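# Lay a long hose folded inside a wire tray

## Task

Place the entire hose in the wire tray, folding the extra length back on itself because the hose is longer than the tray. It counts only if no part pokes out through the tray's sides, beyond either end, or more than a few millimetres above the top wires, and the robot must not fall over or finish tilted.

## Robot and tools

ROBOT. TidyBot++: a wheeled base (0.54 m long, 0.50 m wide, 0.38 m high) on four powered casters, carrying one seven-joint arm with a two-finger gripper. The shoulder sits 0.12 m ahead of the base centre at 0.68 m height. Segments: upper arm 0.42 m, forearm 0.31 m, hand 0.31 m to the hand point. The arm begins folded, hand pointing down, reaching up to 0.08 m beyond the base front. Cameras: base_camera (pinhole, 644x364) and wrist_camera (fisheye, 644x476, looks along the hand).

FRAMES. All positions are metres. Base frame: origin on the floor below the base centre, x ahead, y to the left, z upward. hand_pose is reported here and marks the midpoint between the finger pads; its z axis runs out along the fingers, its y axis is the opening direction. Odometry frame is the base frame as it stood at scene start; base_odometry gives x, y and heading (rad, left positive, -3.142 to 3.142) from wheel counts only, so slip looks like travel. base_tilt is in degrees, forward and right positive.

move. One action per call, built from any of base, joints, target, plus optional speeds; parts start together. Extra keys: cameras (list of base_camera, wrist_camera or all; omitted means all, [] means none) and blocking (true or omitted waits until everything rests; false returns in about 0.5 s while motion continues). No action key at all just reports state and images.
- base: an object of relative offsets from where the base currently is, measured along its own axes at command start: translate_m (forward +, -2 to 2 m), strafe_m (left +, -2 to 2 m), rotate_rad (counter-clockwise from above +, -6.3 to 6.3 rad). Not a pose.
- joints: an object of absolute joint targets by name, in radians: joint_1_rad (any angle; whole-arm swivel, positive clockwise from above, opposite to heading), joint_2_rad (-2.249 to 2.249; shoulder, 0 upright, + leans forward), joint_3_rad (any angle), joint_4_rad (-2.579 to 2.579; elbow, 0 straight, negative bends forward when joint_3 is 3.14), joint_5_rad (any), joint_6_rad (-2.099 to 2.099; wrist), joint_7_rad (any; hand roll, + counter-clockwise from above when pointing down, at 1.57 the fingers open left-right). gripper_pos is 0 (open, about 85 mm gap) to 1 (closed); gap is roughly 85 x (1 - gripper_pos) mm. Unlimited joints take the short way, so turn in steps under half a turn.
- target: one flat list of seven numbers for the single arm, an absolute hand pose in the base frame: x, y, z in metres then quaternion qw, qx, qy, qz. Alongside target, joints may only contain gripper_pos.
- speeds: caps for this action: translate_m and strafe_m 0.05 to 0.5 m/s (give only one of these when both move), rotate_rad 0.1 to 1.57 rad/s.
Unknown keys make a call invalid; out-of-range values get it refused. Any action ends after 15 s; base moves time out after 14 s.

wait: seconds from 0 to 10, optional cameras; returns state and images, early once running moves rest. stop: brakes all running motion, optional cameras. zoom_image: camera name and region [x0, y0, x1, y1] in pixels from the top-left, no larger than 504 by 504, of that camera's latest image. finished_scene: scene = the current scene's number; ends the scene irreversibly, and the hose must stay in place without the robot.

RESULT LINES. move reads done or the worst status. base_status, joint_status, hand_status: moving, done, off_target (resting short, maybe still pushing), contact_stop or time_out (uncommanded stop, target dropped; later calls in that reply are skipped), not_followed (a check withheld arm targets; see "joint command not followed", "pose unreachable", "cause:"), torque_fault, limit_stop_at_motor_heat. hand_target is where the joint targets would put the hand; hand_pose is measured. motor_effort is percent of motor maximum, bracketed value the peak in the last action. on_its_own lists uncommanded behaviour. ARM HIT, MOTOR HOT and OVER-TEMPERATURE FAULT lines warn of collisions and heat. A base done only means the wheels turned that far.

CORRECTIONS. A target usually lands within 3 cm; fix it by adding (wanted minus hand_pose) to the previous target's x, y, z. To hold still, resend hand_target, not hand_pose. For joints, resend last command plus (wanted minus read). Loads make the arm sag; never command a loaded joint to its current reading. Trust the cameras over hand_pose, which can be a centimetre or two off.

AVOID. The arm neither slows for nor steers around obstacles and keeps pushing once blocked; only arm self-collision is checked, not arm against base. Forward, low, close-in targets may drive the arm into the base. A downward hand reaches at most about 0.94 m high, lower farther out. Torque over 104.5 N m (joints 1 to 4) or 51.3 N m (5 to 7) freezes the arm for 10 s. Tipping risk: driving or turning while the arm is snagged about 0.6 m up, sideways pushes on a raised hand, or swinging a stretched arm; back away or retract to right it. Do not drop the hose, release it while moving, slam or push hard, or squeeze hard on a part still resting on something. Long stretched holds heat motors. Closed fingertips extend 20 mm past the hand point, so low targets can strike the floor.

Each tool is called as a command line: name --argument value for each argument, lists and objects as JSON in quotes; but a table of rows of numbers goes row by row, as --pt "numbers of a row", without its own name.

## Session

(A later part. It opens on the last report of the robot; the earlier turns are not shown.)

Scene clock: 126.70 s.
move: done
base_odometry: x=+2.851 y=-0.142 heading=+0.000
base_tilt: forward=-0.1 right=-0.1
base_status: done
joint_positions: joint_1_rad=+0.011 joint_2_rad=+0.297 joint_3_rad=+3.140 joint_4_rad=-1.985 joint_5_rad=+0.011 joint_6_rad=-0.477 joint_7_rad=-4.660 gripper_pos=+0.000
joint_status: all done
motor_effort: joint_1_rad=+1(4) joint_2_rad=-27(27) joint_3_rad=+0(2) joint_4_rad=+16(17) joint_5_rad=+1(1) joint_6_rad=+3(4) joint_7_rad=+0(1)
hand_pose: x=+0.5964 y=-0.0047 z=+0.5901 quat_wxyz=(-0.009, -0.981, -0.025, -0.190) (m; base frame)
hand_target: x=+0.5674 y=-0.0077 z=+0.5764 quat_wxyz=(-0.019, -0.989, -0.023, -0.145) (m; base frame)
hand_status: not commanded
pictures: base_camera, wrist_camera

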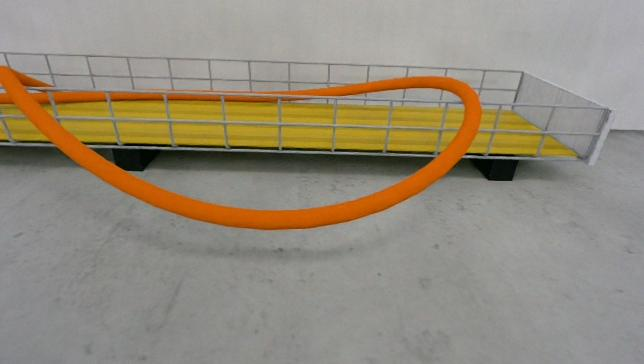

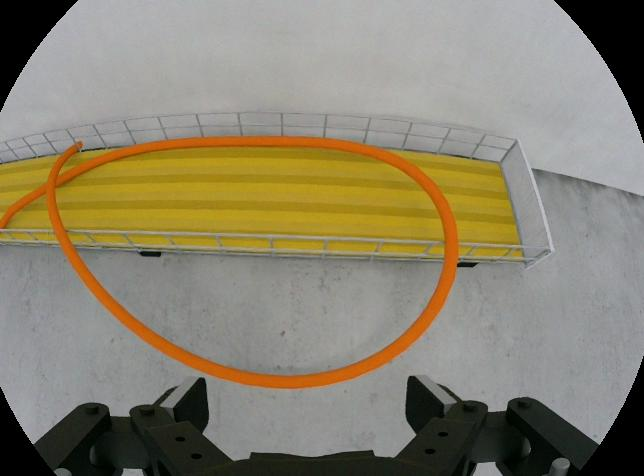

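move --base '{"translate_m": 0.319, "strafe_m": -0.308}'

move --joints '{"joint_1_rad": -0.085, "joint_2_rad": 1.08, "joint_4_rad": -1.35, "joint_6_rad": -0.75, "joint_7_rad": 2.041}'

Scene clock: 133.10 s.
move: done
base_odometry: x=+3.170 y=-0.450 heading=-0.001
base_tilt: forward=+0.0 right=-0.1
base_status: done
joint_positions: joint_1_rad=+0.006 joint_2_rad=+0.297 joint_3_rad=+3.140 joint_4_rad=-1.987 joint_5_rad=+0.011 joint_6_rad=-0.478 joint_7_rad=-4.660 gripper_pos=+0.000
joint_status: not commanded
motor_effort: joint_1_rad=+1(3) joint_2_rad=-26(30) joint_3_rad=+0(3) joint_4_rad=+16(17) joint_5_rad=+1(1) joint_6_rad=+3(4) joint_7_rad=+0(1)
hand_pose: x=+0.5951 y=-0.0026 z=+0.5891 quat_wxyz=(-0.009, -0.982, -0.028, -0.188) (m; base frame)
hand_target: x=+0.5674 y=-0.0077 z=+0.5764 quat_wxyz=(-0.019, -0.989, -0.023, -0.145) (m; base frame)
hand_status: not commanded
pictures: base_camera, wrist_camera

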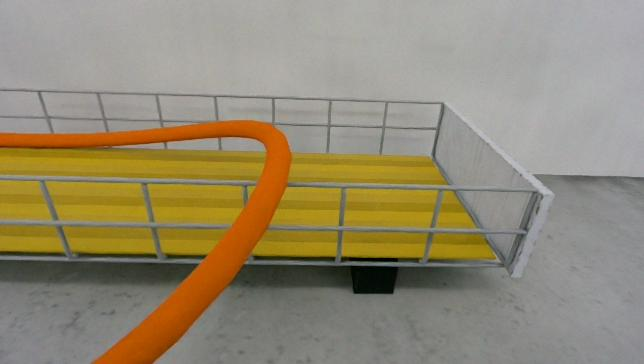

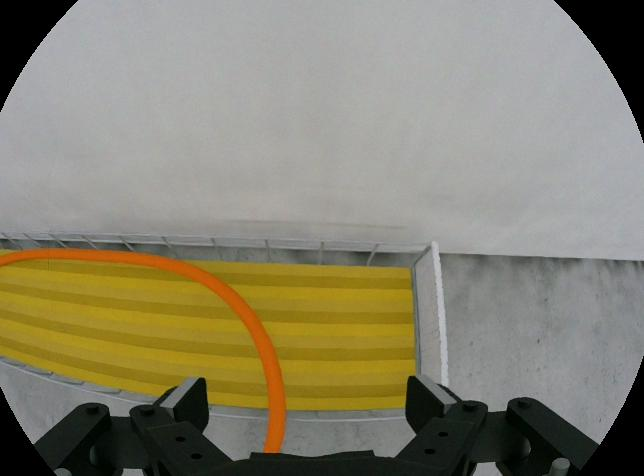

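Scene clock: 135.17 s.
move: done
base_odometry: x=+3.170 y=-0.450 heading=-0.001
base_tilt: forward=+0.0 right=-0.1
base_status: not commanded
joint_positions: joint_1_rad=-0.073 joint_2_rad=+1.062 joint_3_rad=+3.140 joint_4_rad=-1.384 joint_5_rad=+0.011 joint_6_rad=-0.671 joint_7_rad=-4.298 gripper_pos=+0.000
joint_status: all done
motor_effort: joint_1_rad=+1(2) joint_2_rad=-43(46) joint_3_rad=-1(1) joint_4_rad=+12(17) joint_5_rad=+1(1) joint_6_rad=+0(5) joint_7_rad=+0(1)
hand_pose: x=+0.6942 y=+0.0419 z=+0.3344 quat_wxyz=(-0.005, -0.969, -0.245, -0.012) (m; base frame)
hand_target: x=+0.6825 y=+0.0375 z=+0.3312 quat_wxyz=(-0.015, -0.955, -0.296, +0.023) (m; base frame)
hand_status: not commanded
pictures: base_camera, wrist_camera

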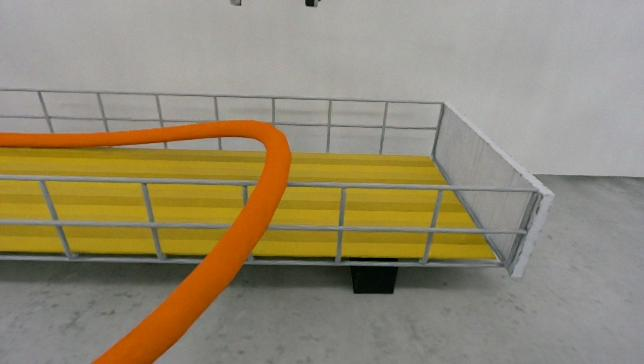

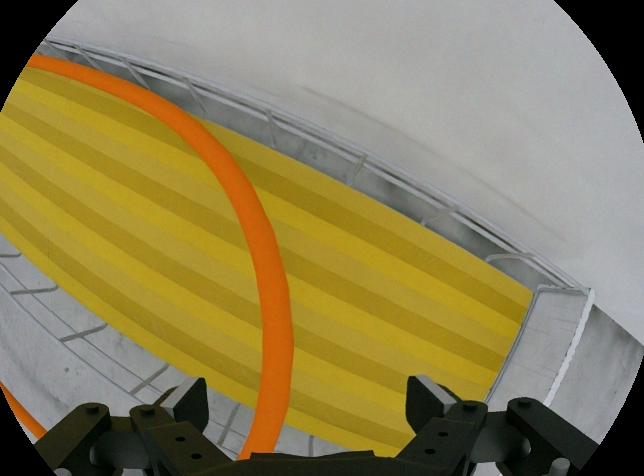

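move --joints '{"joint_1_rad": -0.145, "joint_2_rad": 1.349, "joint_4_rad": -1.27, "joint_6_rad": -0.435, "joint_7_rad": 1.993}'

move --joints '{"joint_1_rad": -0.145, "joint_2_rad": 1.60, "joint_4_rad": -1.06, "joint_6_rad": -0.39}'

Scene clock: 137.57 s.
move: done
base_odometry: x=+3.170 y=-0.450 heading=-0.001
base_tilt: forward=+0.0 right=-0.1
base_status: not commanded
joint_positions: joint_1_rad=-0.137 joint_2_rad=+1.339 joint_3_rad=+3.140 joint_4_rad=-1.299 joint_5_rad=+0.011 joint_6_rad=-0.511 joint_7_rad=-4.296 gripper_pos=+0.000
joint_status: all done
motor_effort: joint_1_rad=+1(3) joint_2_rad=-45(49) joint_3_rad=-1(1) joint_4_rad=+9(13) joint_5_rad=+1(1) joint_6_rad=+0(1) joint_7_rad=+0(1)
hand_pose: x=+0.6729 y=+0.0766 z=+0.1921 quat_wxyz=(-0.002, -0.961, -0.277, +0.004) (m; base frame)
hand_target: x=+0.7083 y=+0.0804 z=+0.1920 quat_wxyz=(-0.019, -0.951, -0.305, -0.042) (m; base frame)
hand_status: not commanded
pictures: base_camera, wrist_camera

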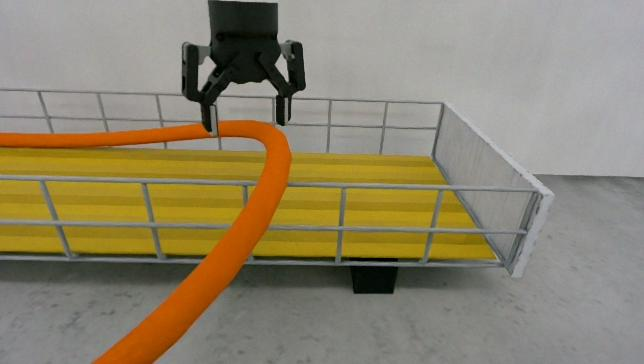

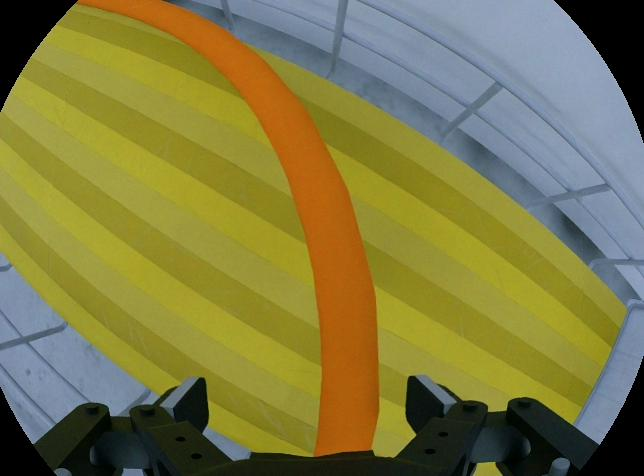

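Scene clock: 138.87 s.
move: done
base_odometry: x=+3.170 y=-0.450 heading=-0.001
base_tilt: forward=+0.0 right=-0.1
base_status: not commanded
joint_positions: joint_1_rad=-0.137 joint_2_rad=+1.563 joint_3_rad=+3.140 joint_4_rad=-1.088 joint_5_rad=+0.011 joint_6_rad=-0.466 joint_7_rad=-4.296 gripper_pos=+0.000
joint_status: all done
motor_effort: joint_1_rad=+0(2) joint_2_rad=-41(46) joint_3_rad=-2(3) joint_4_rad=+8(10) joint_5_rad=+0(1) joint_6_rad=+1(2) joint_7_rad=-1(1)
hand_pose: x=+0.6902 y=+0.0791 z=+0.0968 quat_wxyz=(-0.004, -0.961, -0.277, -0.012) (m; base frame)
hand_target: x=+0.7083 y=+0.0812 z=+0.0810 quat_wxyz=(-0.018, -0.951, -0.305, -0.044) (m; base frame)
hand_status: not commanded
pictures: base_camera, wrist_camera

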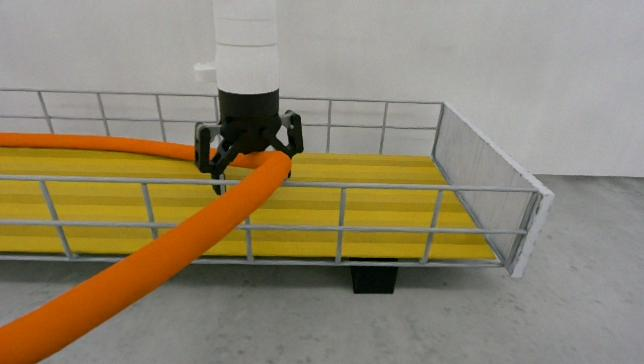

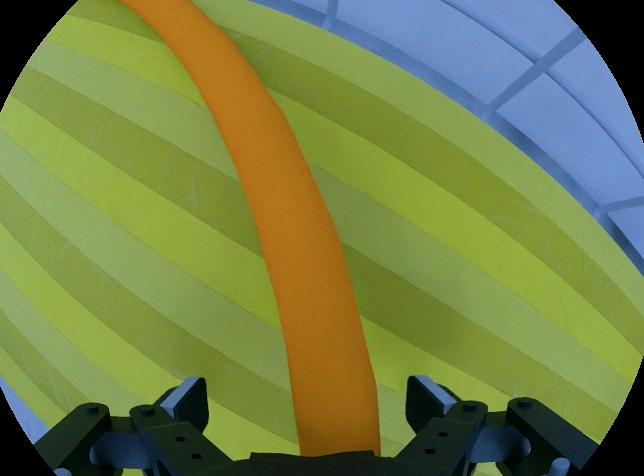

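move --joints '{"gripper_pos": 0.8}' --cameras '["base_camera"]'

Scene clock: 140.03 s.
move: off_target
base_odometry: x=+3.170 y=-0.450 heading=-0.001
base_tilt: forward=+0.0 right=-0.1
base_status: not commanded
joint_positions: joint_1_rad=-0.133 joint_2_rad=+1.563 joint_3_rad=+3.145 joint_4_rad=-1.084 joint_5_rad=+0.011 joint_6_rad=-0.462 joint_7_rad=-4.296 gripper_pos=+0.725
joint_status: gripper_pos off_target (ended at +0.725, target +0.800)
motor_effort: joint_1_rad=-1(3) joint_2_rad=-42(43) joint_3_rad=-3(5) joint_4_rad=+9(9) joint_5_rad=+0(1) joint_6_rad=+1(1) joint_7_rad=-1(1)
hand_pose: x=+0.6946 y=+0.0749 z=+0.0975 quat_wxyz=(-0.006, -0.961, -0.276, -0.016) (m; base frame)
hand_target: x=+0.7083 y=+0.0812 z=+0.0810 quat_wxyz=(-0.018, -0.951, -0.305, -0.044) (m; base frame)
hand_status: not commanded
pictures: base_camera

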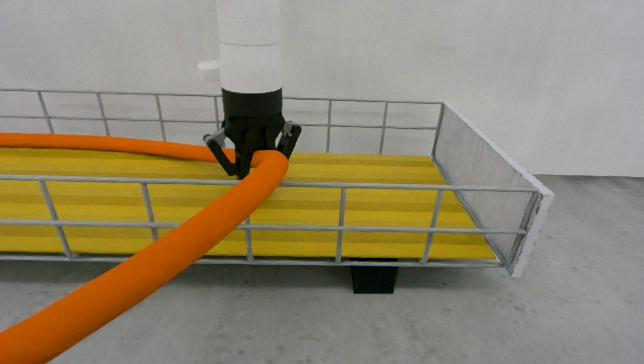

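move --joints '{"joint_2_rad": 1.47, "joint_4_rad": -1.11, "joint_6_rad": -0.58}' --cameras '[]'

move --base '{"strafe_m": -0.2}' --joints '{"joint_7_rad": 1.437}' --speeds '{"strafe_m": 0.25}'

Scene clock: 141.57 s.
move: done
base_odometry: x=+3.170 y=-0.450 heading=-0.001
base_tilt: forward=+0.0 right=-0.1
base_status: not commanded
joint_positions: joint_1_rad=-0.134 joint_2_rad=+1.481 joint_3_rad=+3.145 joint_4_rad=-1.100 joint_5_rad=+0.011 joint_6_rad=-0.515 joint_7_rad=-4.296 gripper_pos=+0.725
joint_status: all done
motor_effort: joint_1_rad=-1(2) joint_2_rad=-51(51) joint_3_rad=-3(4) joint_4_rad=+12(13) joint_5_rad=+0(1) joint_6_rad=+1(3) joint_7_rad=+0(1)
hand_pose: x=+0.7142 y=+0.0776 z=+0.1424 quat_wxyz=(-0.008, -0.961, -0.276, -0.022) (m; base frame)
hand_target: x=+0.6946 y=+0.0760 z=+0.1470 quat_wxyz=(-0.014, -0.953, -0.304, +0.011) (m; base frame)
hand_status: not commanded
pictures: none
No camera images: "cameras" was empty.

Scene clock: 143.20 s.
move: done
base_odometry: x=+3.170 y=-0.650 heading=-0.001
base_tilt: forward=+0.0 right=-0.1
base_status: done
joint_positions: joint_1_rad=-0.170 joint_2_rad=+1.481 joint_3_rad=+3.124 joint_4_rad=-1.102 joint_5_rad=+0.011 joint_6_rad=-0.515 joint_7_rad=-4.791 gripper_pos=+0.725
joint_status: all done
motor_effort: joint_1_rad=+6(11) joint_2_rad=-51(52) joint_3_rad=+2(5) joint_4_rad=+13(13) joint_5_rad=+1(1) joint_6_rad=+1(2) joint_7_rad=-1(3)
hand_pose: x=+0.7082 y=+0.1112 z=+0.1426 quat_wxyz=(+0.008, -0.998, -0.051, -0.021) (m; base frame)
hand_target: x=+0.6946 y=+0.0760 z=+0.1470 quat_wxyz=(-0.017, -0.999, -0.031, +0.007) (m; base frame)
hand_status: not commanded
pictures: base_camera, wrist_camera

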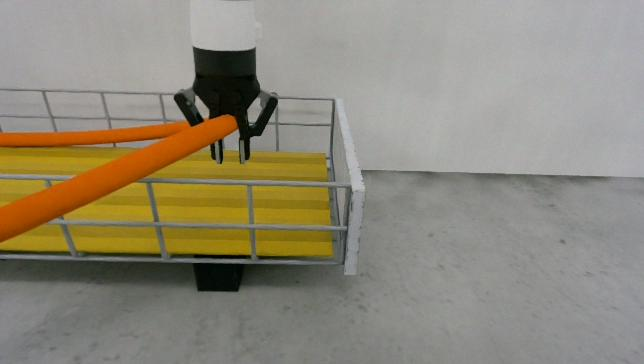

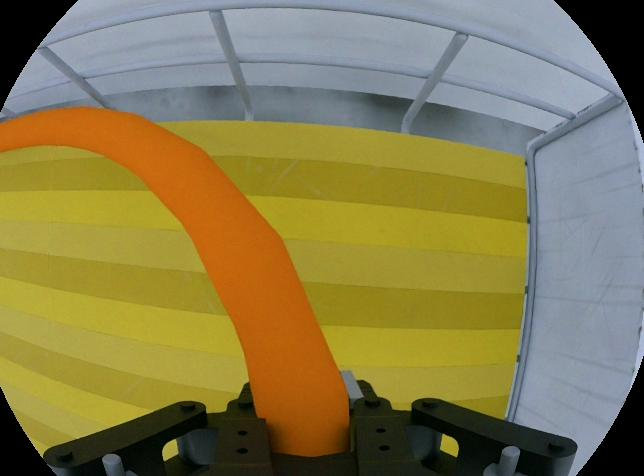

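move --joints '{"joint_1_rad": -0.10, "joint_2_rad": 1.63, "joint_4_rad": -1.0, "joint_6_rad": -0.48}'

Scene clock: 144.67 s.
move: off_target
base_odometry: x=+3.170 y=-0.650 heading=-0.001
base_tilt: forward=+0.0 right=-0.1
base_status: not commanded
joint_positions: joint_1_rad=-0.153 joint_2_rad=+1.583 joint_3_rad=+3.119 joint_4_rad=-1.027 joint_5_rad=+0.011 joint_6_rad=-0.515 joint_7_rad=-4.791 gripper_pos=+0.725
joint_status: joint_1_rad off_target (ended at -0.153, target -0.100); joint_2_rad off_target (ended at +1.583, target +1.630); the others done
motor_effort: joint_1_rad=+8(9) joint_2_rad=-40(52) joint_3_rad=+6(6) joint_4_rad=+12(13) joint_5_rad=+2(3) joint_6_rad=+4(6) joint_7_rad=-1(2)
hand_pose: x=+0.6952 y=+0.1021 z=+0.0949 quat_wxyz=(+0.010, -0.999, -0.042, -0.007) (m; base frame)
hand_target: x=+0.7007 y=+0.0520 z=+0.0718 quat_wxyz=(-0.012, -1.000, -0.009, -0.017) (m; base frame)
hand_status: not commanded
pictures: base_camera, wrist_camera

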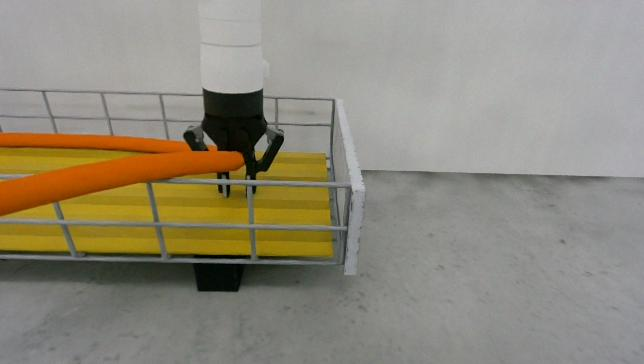

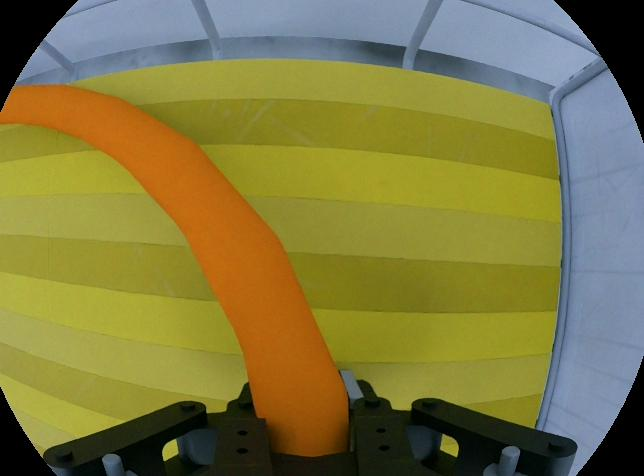

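move --joints '{"gripper_pos": 0.2}'

move --joints '{"joint_1_rad": -0.16, "joint_2_rad": 1.2, "joint_4_rad": -1.35, "joint_6_rad": -0.65}'

move --joints '{"joint_1_rad": 0.0, "joint_2_rad": 0.3, "joint_4_rad": -2.0, "joint_6_rad": -0.55, "joint_7_rad": 1.57}' --base '{"translate_m": -0.25, "strafe_m": 0.4}'

Scene clock: 145.90 s.
move: done
base_odometry: x=+3.170 y=-0.650 heading=-0.001
base_tilt: forward=+0.0 right=-0.1
base_status: not commanded
joint_positions: joint_1_rad=-0.126 joint_2_rad=+1.589 joint_3_rad=+3.119 joint_4_rad=-1.019 joint_5_rad=+0.011 joint_6_rad=-0.515 joint_7_rad=-4.796 gripper_pos=+0.200
joint_status: all done
motor_effort: joint_1_rad=+5(9) joint_2_rad=-42(44) joint_3_rad=+3(6) joint_4_rad=+9(12) joint_5_rad=+2(3) joint_6_rad=+0(5) joint_7_rad=+0(1)
hand_pose: x=+0.6992 y=+0.0864 z=+0.0926 quat_wxyz=(+0.010, -1.000, -0.026, -0.008) (m; base frame)
hand_target: x=+0.7007 y=+0.0520 z=+0.0718 quat_wxyz=(-0.012, -1.000, -0.009, -0.017) (m; base frame)
hand_status: not commanded
pictures: base_camera, wrist_camera

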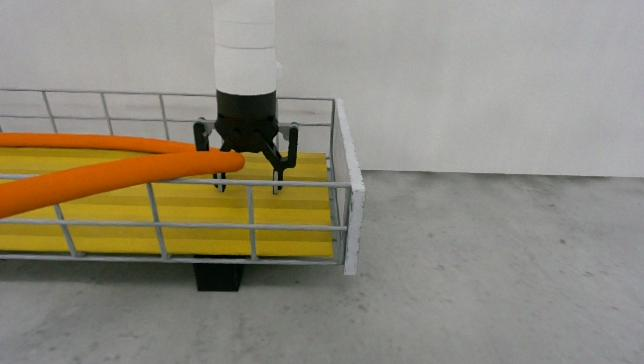

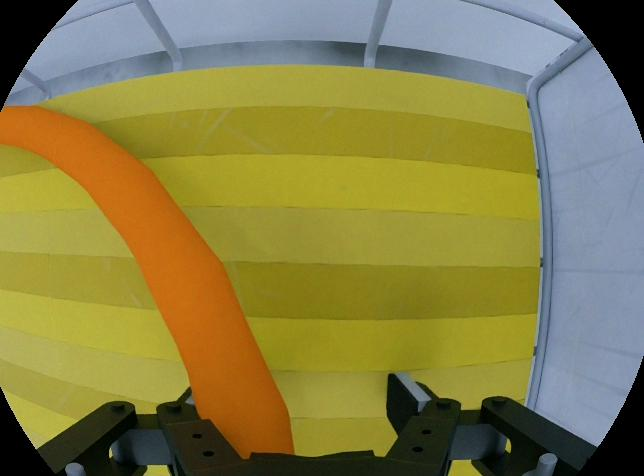

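Scene clock: 147.87 s.
move: done
base_odometry: x=+3.170 y=-0.650 heading=-0.001
base_tilt: forward=+0.0 right=-0.1
base_status: not commanded
joint_positions: joint_1_rad=-0.160 joint_2_rad=+1.185 joint_3_rad=+3.128 joint_4_rad=-1.330 joint_5_rad=+0.011 joint_6_rad=-0.575 joint_7_rad=-4.796 gripper_pos=+0.200
joint_status: all done
motor_effort: joint_1_rad=+1(6) joint_2_rad=-46(52) joint_3_rad=-1(3) joint_4_rad=+11(13) joint_5_rad=+1(2) joint_6_rad=+1(2) joint_7_rad=+0(1)
hand_pose: x=+0.7006 y=+0.1015 z=+0.2750 quat_wxyz=(+0.006, -0.999, -0.045, -0.026) (m; base frame)
hand_target: x=+0.6630 y=+0.0787 z=+0.2628 quat_wxyz=(-0.021, -0.999, -0.038, +0.026) (m; base frame)
hand_status: not commanded
pictures: base_camera, wrist_camera

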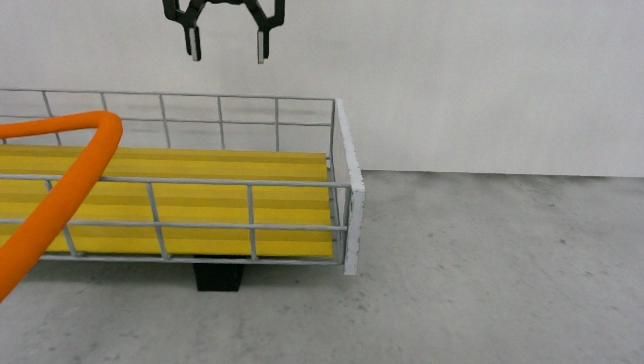

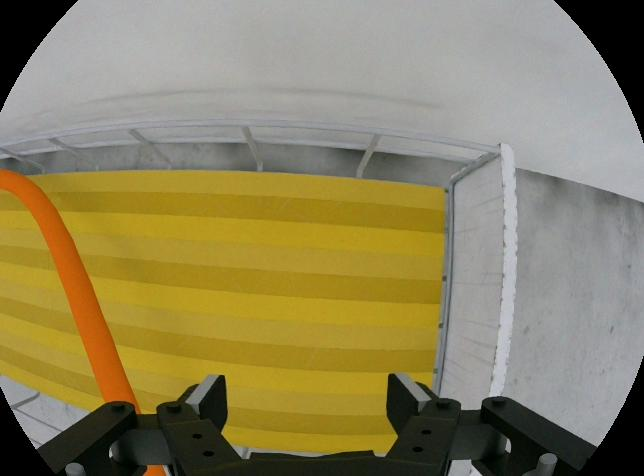

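Scene clock: 150.17 s.
move: done
base_odometry: x=+2.920 y=-0.250 heading=+0.000
base_tilt: forward=-0.1 right=-0.1
base_status: done
joint_positions: joint_1_rad=-0.012 joint_2_rad=+0.301 joint_3_rad=+3.130 joint_4_rad=-1.982 joint_5_rad=+0.011 joint_6_rad=-0.575 joint_7_rad=-4.767 gripper_pos=+0.200
joint_status: all done
motor_effort: joint_1_rad=+1(3) joint_2_rad=-26(47) joint_3_rad=-1(3) joint_4_rad=+16(17) joint_5_rad=+1(1) joint_6_rad=+3(4) joint_7_rad=-1(1)
hand_pose: x=+0.5687 y=+0.0103 z=+0.5796 quat_wxyz=(+0.004, -0.990, +0.012, -0.142) (m; base frame)
hand_target: x=+0.5674 y=-0.0077 z=+0.5764 quat_wxyz=(-0.019, -0.989, -0.023, -0.145) (m; base frame)
hand_status: not commanded
pictures: base_camera, wrist_camera

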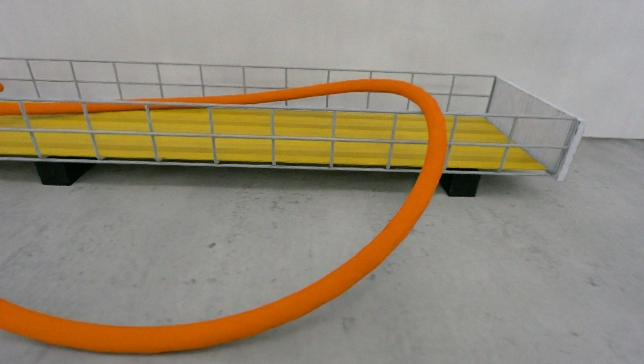

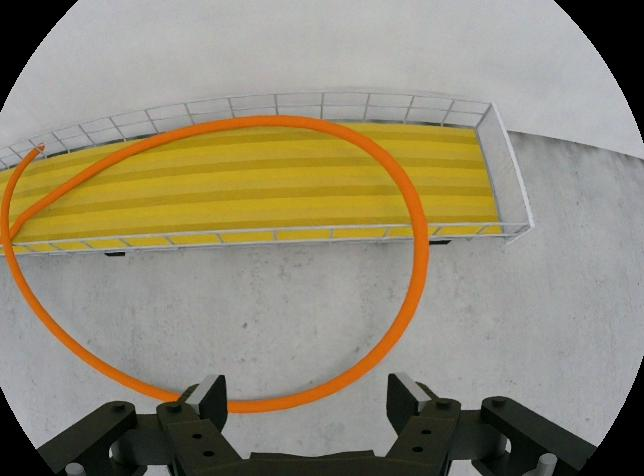

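move --joints '{"joint_1_rad": 0.218, "joint_2_rad": 1.155, "joint_4_rad": -1.685, "joint_6_rad": -0.225, "joint_7_rad": 1.132, "gripper_pos": 0.0}'

Scene clock: 155.73 s.
move: done
base_odometry: x=+2.920 y=-0.250 heading=+0.000
base_tilt: forward=-0.1 right=-0.1
base_status: not commanded
joint_positions: joint_1_rad=+0.206 joint_2_rad=+1.136 joint_3_rad=+3.130 joint_4_rad=-1.715 joint_5_rad=+0.011 joint_6_rad=-0.304 joint_7_rad=-5.095 gripper_pos=+0.000
joint_status: all done
motor_effort: joint_1_rad=+1(2) joint_2_rad=-39(42) joint_3_rad=-1(2) joint_4_rad=+6(16) joint_5_rad=+1(1) joint_6_rad=+0(4) joint_7_rad=-1(1)
hand_pose: x=+0.5778 y=-0.0885 z=+0.2467 quat_wxyz=(+0.003, -0.959, +0.283, +0.007) (m; base frame)
hand_target: x=+0.6089 y=-0.1104 z=+0.2413 quat_wxyz=(-0.003, -0.955, +0.294, -0.039) (m; base frame)
hand_status: not commanded
pictures: base_camera, wrist_camera

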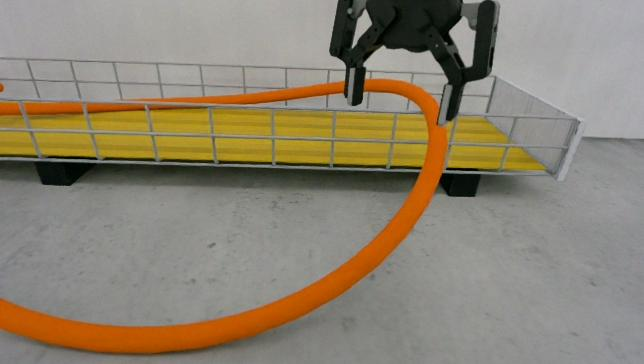

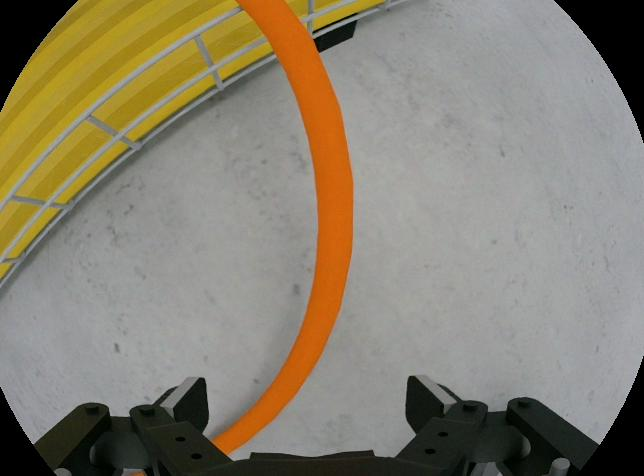

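move --joints '{"joint_1_rad": 0.225, "joint_2_rad": 1.648, "joint_4_rad": -1.315, "joint_6_rad": -0.1, "joint_7_rad": 0.85}'

move --joints '{"gripper_pos": 0.8}'

Scene clock: 157.80 s.
move: done
base_odometry: x=+2.920 y=-0.250 heading=+0.000
base_tilt: forward=-0.1 right=-0.1
base_status: not commanded
joint_positions: joint_1_rad=+0.212 joint_2_rad=+1.630 joint_3_rad=+3.130 joint_4_rad=-1.349 joint_5_rad=+0.011 joint_6_rad=-0.183 joint_7_rad=-5.377 gripper_pos=+0.000
joint_status: all done
motor_effort: joint_1_rad=+1(2) joint_2_rad=-40(44) joint_3_rad=-1(1) joint_4_rad=+5(7) joint_5_rad=+1(1) joint_6_rad=+1(1) joint_7_rad=+0(2)
hand_pose: x=+0.5746 y=-0.0895 z=+0.0355 quat_wxyz=(+0.003, -0.908, +0.420, +0.011) (m; base frame)
hand_target: x=+0.6063 y=-0.1111 z=+0.0297 quat_wxyz=(+0.006, -0.903, +0.429, -0.039) (m; base frame)
hand_status: not commanded
pictures: base_camera, wrist_camera

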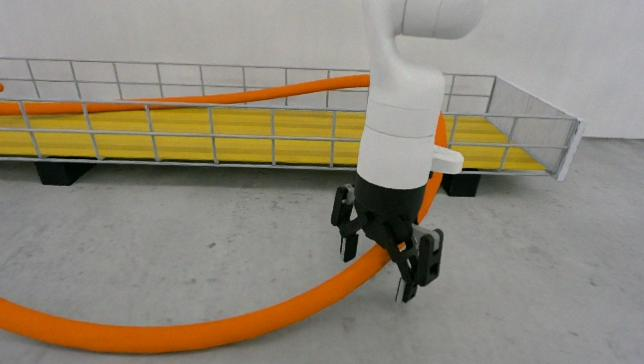

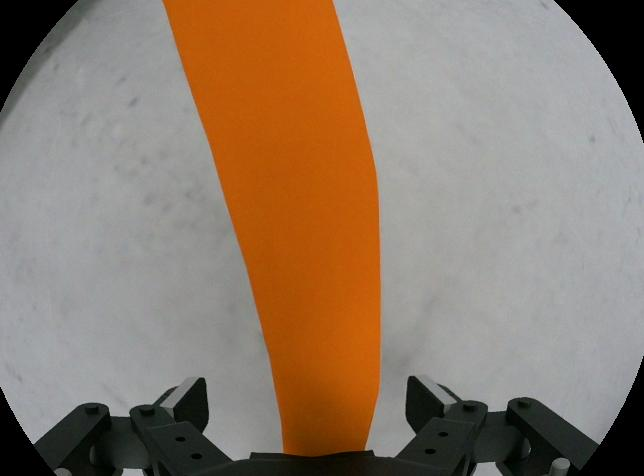

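Scene clock: 158.80 s.
move: off_target
base_odometry: x=+2.920 y=-0.250 heading=+0.000
base_tilt: forward=+0.0 right=-0.1
base_status: not commanded
joint_positions: joint_1_rad=+0.214 joint_2_rad=+1.631 joint_3_rad=+3.130 joint_4_rad=-1.349 joint_5_rad=+0.011 joint_6_rad=-0.182 joint_7_rad=-5.379 gripper_pos=+0.733
joint_status: gripper_pos off_target (ended at +0.733, target +0.800)
motor_effort: joint_1_rad=+1(1) joint_2_rad=-41(42) joint_3_rad=-1(2) joint_4_rad=+5(6) joint_5_rad=+1(1) joint_6_rad=+1(1) joint_7_rad=-1(1)
hand_pose: x=+0.5743 y=-0.0906 z=+0.0352 quat_wxyz=(+0.003, -0.907, +0.422, +0.011) (m; base frame)
hand_target: x=+0.6063 y=-0.1111 z=+0.0297 quat_wxyz=(+0.006, -0.903, +0.429, -0.039) (m; base frame)
hand_status: not commanded
pictures: base_camera, wrist_camera

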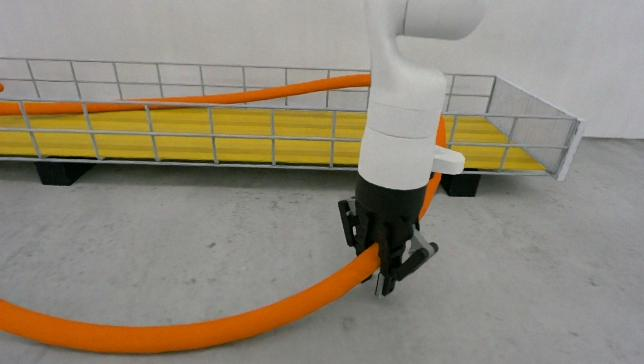

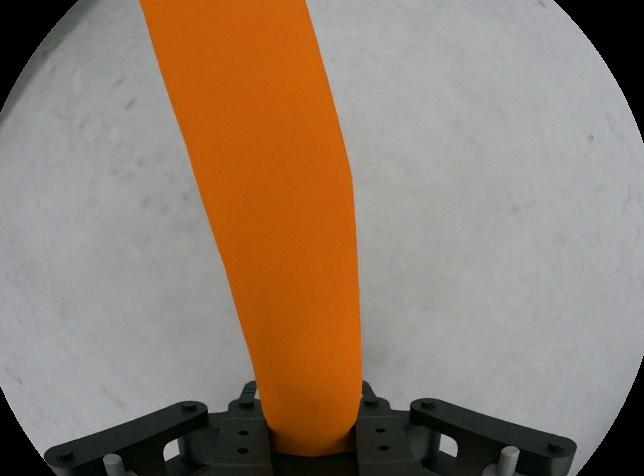

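move --joints '{"joint_2_rad": 1.15, "joint_4_rad": -1.70, "joint_6_rad": -0.33, "joint_7_rad": 0.7}' --cameras '[]'

move --base '{"translate_m": 0.2, "strafe_m": -0.19}' --joints '{"joint_1_rad": 0.0, "joint_2_rad": 1.24, "joint_4_rad": -1.40, "joint_6_rad": -0.53, "joint_7_rad": 0.0}' --speeds '{"translate_m": 0.25}'

Scene clock: 161.07 s.
move: done
base_odometry: x=+2.920 y=-0.250 heading=+0.000
base_tilt: forward=+0.0 right=-0.1
base_status: not commanded
joint_positions: joint_1_rad=+0.214 joint_2_rad=+1.173 joint_3_rad=+3.130 joint_4_rad=-1.689 joint_5_rad=+0.011 joint_6_rad=-0.268 joint_7_rad=-5.522 gripper_pos=+0.733
joint_status: all done
motor_effort: joint_1_rad=+2(2) joint_2_rad=-44(49) joint_3_rad=-1(2) joint_4_rad=+8(9) joint_5_rad=+0(1) joint_6_rad=+2(4) joint_7_rad=-1(2)
hand_pose: x=+0.5879 y=-0.0942 z=+0.2315 quat_wxyz=(+0.006, -0.875, +0.483, -0.004) (m; base frame)
hand_target: x=+0.5691 y=-0.1069 z=+0.2416 quat_wxyz=(-0.014, -0.868, +0.496, +0.015) (m; base frame)
hand_status: not commanded
pictures: none
No camera images: "cameras" was empty.

Scene clock: 163.00 s.
move: off_target
base_odometry: x=+3.120 y=-0.440 heading=+0.000
base_tilt: forward=+0.0 right=-0.1
base_status: done
joint_positions: joint_1_rad=-0.007 joint_2_rad=+1.253 joint_3_rad=+3.130 joint_4_rad=-1.466 joint_5_rad=+0.011 joint_6_rad=-0.493 joint_7_rad=-6.216 gripper_pos=+0.733
joint_status: joint_4_rad off_target (ended at -1.466, target -1.400); the others done
motor_effort: joint_1_rad=+4(5) joint_2_rad=-50(51) joint_3_rad=+0(2) joint_4_rad=+15(16) joint_5_rad=-1(2) joint_6_rad=+6(6) joint_7_rad=-3(4)
hand_pose: x=+0.6257 y=+0.0105 z=+0.2163 quat_wxyz=(-0.022, -0.737, +0.675, +0.028) (m; base frame)
hand_target: x=+0.6595 y=-0.0071 z=+0.2318 quat_wxyz=(-0.020, -0.725, +0.688, +0.000) (m; base frame)
hand_status: not commanded
pictures: base_camera, wrist_camera

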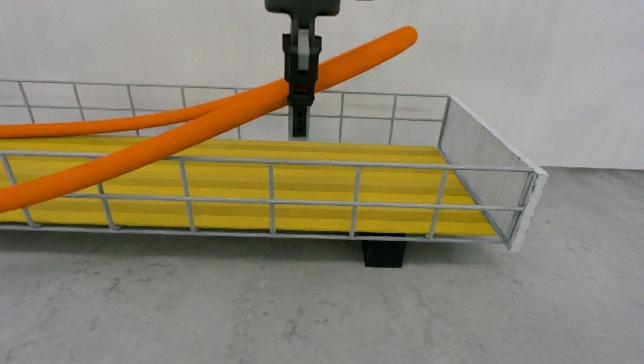

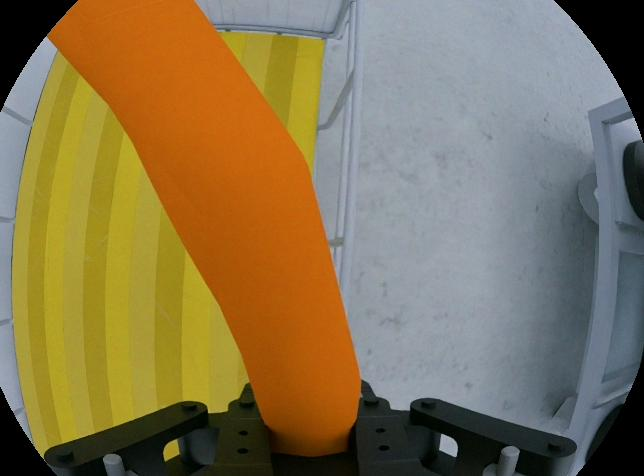

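move --joints '{"joint_2_rad": 1.42, "joint_4_rad": -1.22, "joint_6_rad": -0.40}'

move --joints '{"joint_2_rad": 1.57, "joint_4_rad": -1.10, "joint_6_rad": -0.34}'

Scene clock: 164.43 s.
move: off_target
base_odometry: x=+3.120 y=-0.440 heading=+0.000
base_tilt: forward=+0.0 right=-0.1
base_status: not commanded
joint_positions: joint_1_rad=-0.002 joint_2_rad=+1.414 joint_3_rad=+3.133 joint_4_rad=-1.306 joint_5_rad=+0.011 joint_6_rad=-0.493 joint_7_rad=-6.217 gripper_pos=+0.733
joint_status: joint_4_rad off_target (ended at -1.306, target -1.220); the others done
motor_effort: joint_1_rad=+1(3) joint_2_rad=-47(50) joint_3_rad=-1(3) joint_4_rad=+17(18) joint_5_rad=-1(2) joint_6_rad=+8(9) joint_7_rad=-3(3)
hand_pose: x=+0.6409 y=+0.0065 z=+0.1502 quat_wxyz=(-0.023, -0.734, +0.678, +0.028) (m; base frame)
hand_target: x=+0.7179 y=-0.0050 z=+0.1598 quat_wxyz=(+0.027, -0.725, +0.687, -0.045) (m; base frame)
hand_status: not commanded
pictures: base_camera, wrist_camera

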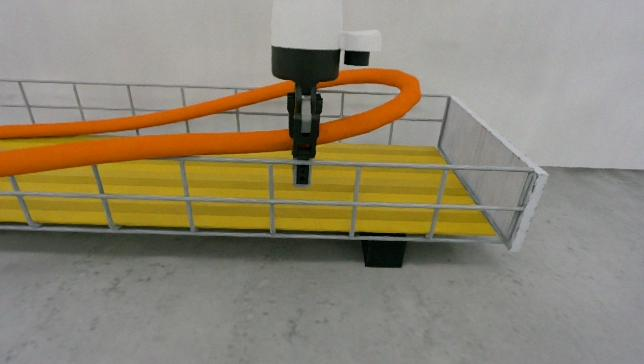

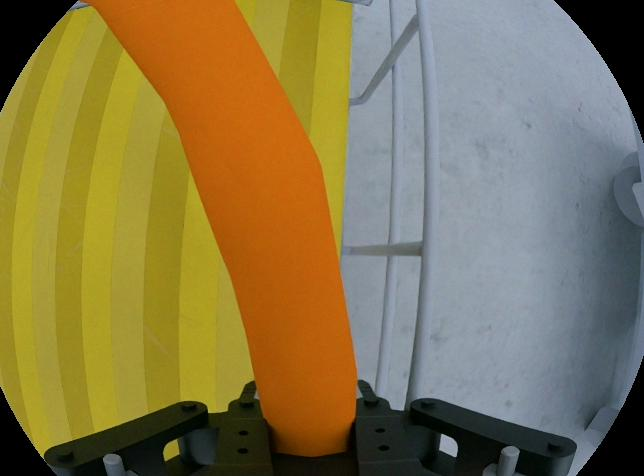

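Scene clock: 165.50 s.
move: off_target
base_odometry: x=+3.120 y=-0.440 heading=+0.000
base_tilt: forward=-0.1 right=-0.1
base_status: not commanded
joint_positions: joint_1_rad=-0.002 joint_2_rad=+1.551 joint_3_rad=+3.133 joint_4_rad=-1.153 joint_5_rad=+0.011 joint_6_rad=-0.435 joint_7_rad=-6.227 gripper_pos=+0.734
joint_status: joint_4_rad off_target (ended at -1.153, target -1.100); the others done
motor_effort: joint_1_rad=+1(2) joint_2_rad=-45(49) joint_3_rad=-1(2) joint_4_rad=+17(19) joint_5_rad=+0(1) joint_6_rad=+9(11) joint_7_rad=-1(3)
hand_pose: x=+0.6740 y=+0.0067 z=+0.0943 quat_wxyz=(+0.003, -0.731, +0.682, +0.000) (m; base frame)
hand_target: x=+0.7236 y=-0.0040 z=+0.0936 quat_wxyz=(+0.039, -0.725, +0.686, -0.054) (m; base frame)
hand_status: not commanded
pictures: base_camera, wrist_camera

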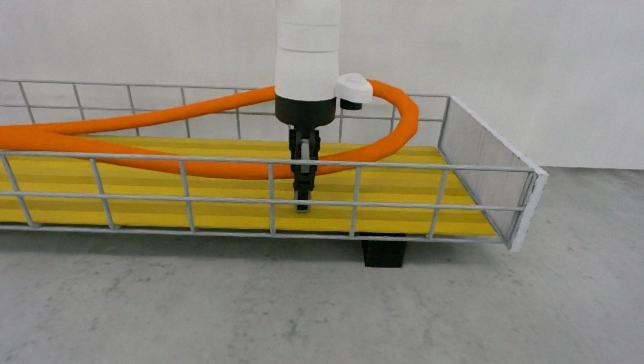

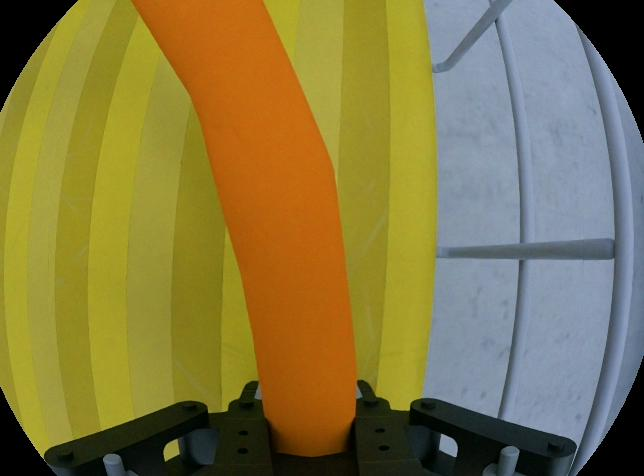

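move --joints '{"gripper_pos": 0.58}'

move --base '{"strafe_m": 0.25}' --speeds '{"strafe_m": 0.15}'

Scene clock: 166.47 s.
move: done
base_odometry: x=+3.120 y=-0.440 heading=+0.000
base_tilt: forward=+0.0 right=-0.1
base_status: not commanded
joint_positions: joint_1_rad=-0.002 joint_2_rad=+1.554 joint_3_rad=+3.133 joint_4_rad=-1.150 joint_5_rad=+0.011 joint_6_rad=-0.429 joint_7_rad=-6.231 gripper_pos=+0.580
joint_status: all done
motor_effort: joint_1_rad=+0(1) joint_2_rad=-45(47) joint_3_rad=-2(3) joint_4_rad=+13(18) joint_5_rad=+0(0) joint_6_rad=+5(10) joint_7_rad=-1(1)
hand_pose: x=+0.6759 y=+0.0062 z=+0.0932 quat_wxyz=(+0.005, -0.729, +0.684, -0.002) (m; base frame)
hand_target: x=+0.7236 y=-0.0040 z=+0.0936 quat_wxyz=(+0.039, -0.725, +0.686, -0.054) (m; base frame)
hand_status: not commanded
pictures: base_camera, wrist_camera

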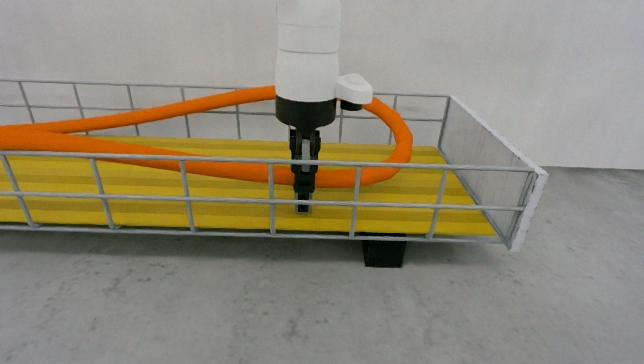

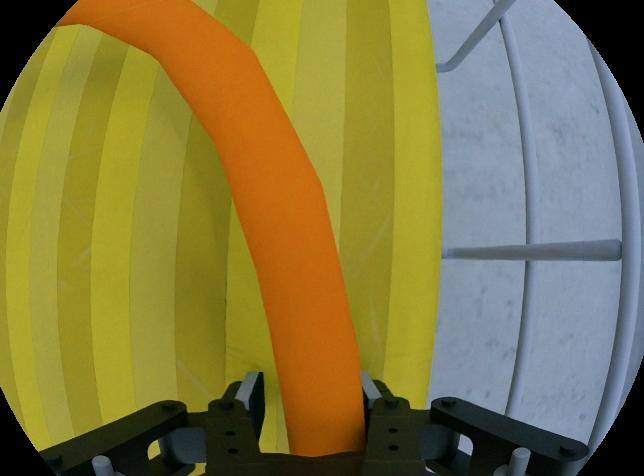

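Scene clock: 168.77 s.
move: done
base_odometry: x=+3.120 y=-0.189 heading=+0.000
base_tilt: forward=+0.0 right=-0.1
base_status: done
joint_positions: joint_1_rad=+0.036 joint_2_rad=+1.554 joint_3_rad=+3.181 joint_4_rad=-1.144 joint_5_rad=+0.014 joint_6_rad=-0.425 joint_7_rad=-6.233 gripper_pos=+0.580
joint_status: not commanded
motor_effort: joint_1_rad=-5(10) joint_2_rad=-45(51) joint_3_rad=-6(12) joint_4_rad=+15(19) joint_5_rad=-1(4) joint_6_rad=+6(10) joint_7_rad=+0(2)
hand_pose: x=+0.6785 y=-0.0442 z=+0.0934 quat_wxyz=(-0.011, -0.716, +0.697, -0.022) (m; base frame)
hand_target: x=+0.7236 y=-0.0040 z=+0.0936 quat_wxyz=(+0.039, -0.725, +0.686, -0.054) (m; base frame)
hand_status: not commanded
pictures: base_camera, wrist_camera

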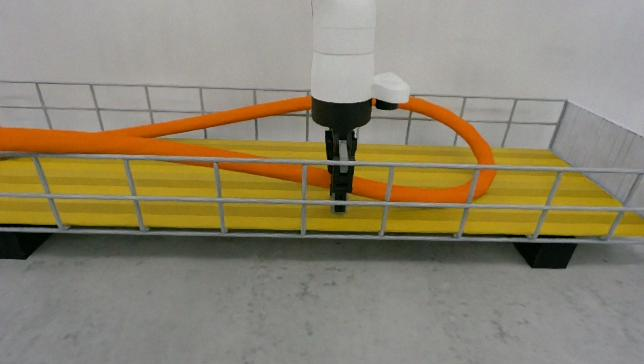

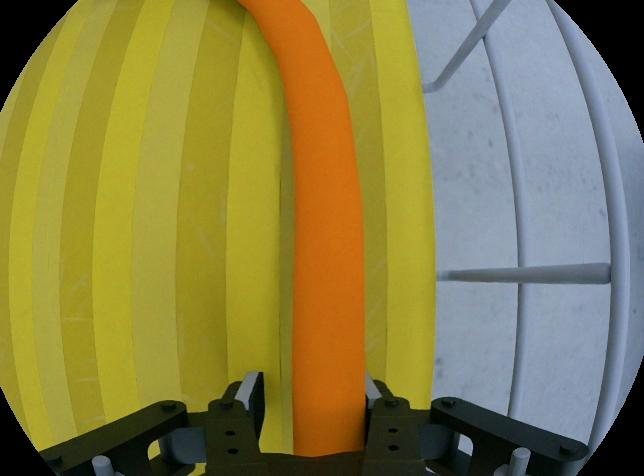

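move --base '{"strafe_m": 0.3}' --joints '{"gripper_pos": 0.52}' --speeds '{"strafe_m": 0.15}'

Scene clock: 171.60 s.
move: done
base_odometry: x=+3.120 y=+0.111 heading=+0.000
base_tilt: forward=+0.0 right=-0.1
base_status: done
joint_positions: joint_1_rad=+0.030 joint_2_rad=+1.556 joint_3_rad=+3.181 joint_4_rad=-1.143 joint_5_rad=+0.015 joint_6_rad=-0.424 joint_7_rad=-6.233 gripper_pos=+0.520
joint_status: all done
motor_effort: joint_1_rad=-5(10) joint_2_rad=-41(49) joint_3_rad=-7(10) joint_4_rad=+12(18) joint_5_rad=-1(2) joint_6_rad=+4(9) joint_7_rad=+0(1)
hand_pose: x=+0.6790 y=-0.0408 z=+0.0926 quat_wxyz=(-0.011, -0.719, +0.695, -0.022) (m; base frame)
hand_target: x=+0.7236 y=-0.0040 z=+0.0936 quat_wxyz=(+0.039, -0.725, +0.686, -0.054) (m; base frame)
hand_status: not commanded
pictures: base_camera, wrist_camera

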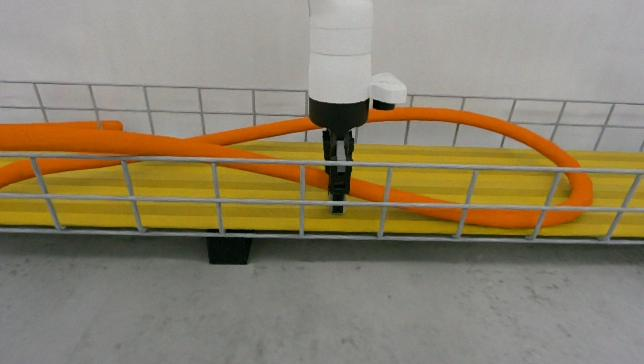

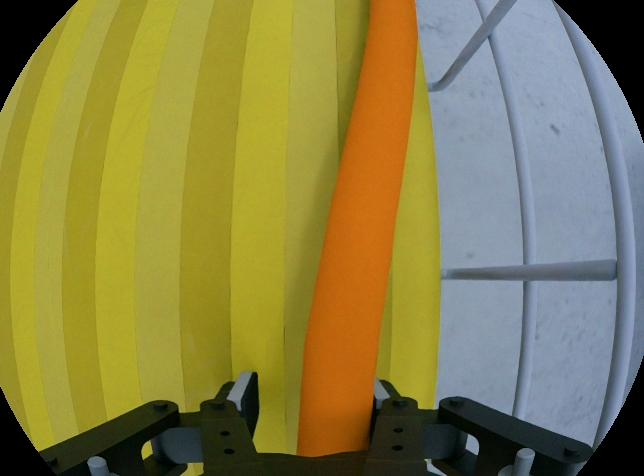

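move --base '{"strafe_m": 0.25}' --speeds '{"strafe_m": 0.15}'

Scene clock: 174.17 s.
move: done
base_odometry: x=+3.120 y=+0.361 heading=+0.000
base_tilt: forward=+0.0 right=-0.1
base_status: done
joint_positions: joint_1_rad=+0.029 joint_2_rad=+1.556 joint_3_rad=+3.181 joint_4_rad=-1.143 joint_5_rad=+0.015 joint_6_rad=-0.424 joint_7_rad=-6.233 gripper_pos=+0.520
joint_status: not commanded
motor_effort: joint_1_rad=-3(9) joint_2_rad=-44(45) joint_3_rad=-5(9) joint_4_rad=+12(14) joint_5_rad=-1(2) joint_6_rad=+4(5) joint_7_rad=-1(1)
hand_pose: x=+0.6793 y=-0.0406 z=+0.0927 quat_wxyz=(-0.010, -0.719, +0.695, -0.022) (m; base frame)
hand_target: x=+0.7236 y=-0.0040 z=+0.0936 quat_wxyz=(+0.039, -0.725, +0.686, -0.054) (m; base frame)
hand_status: not commanded
pictures: base_camera, wrist_camera

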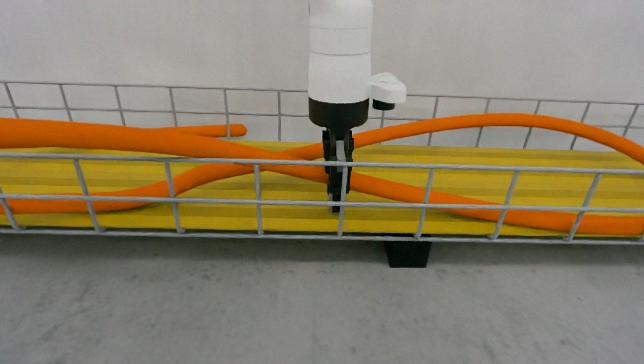

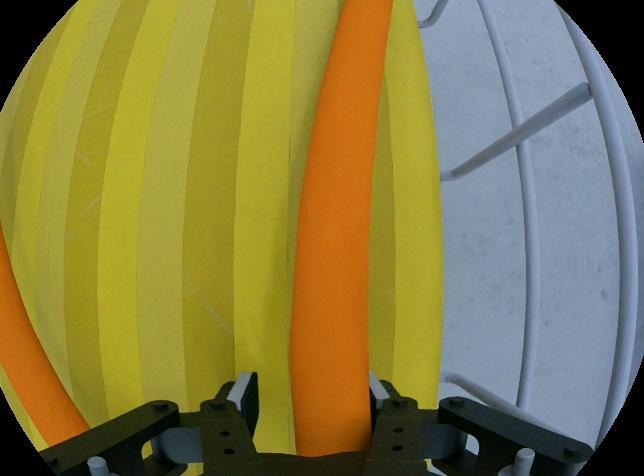

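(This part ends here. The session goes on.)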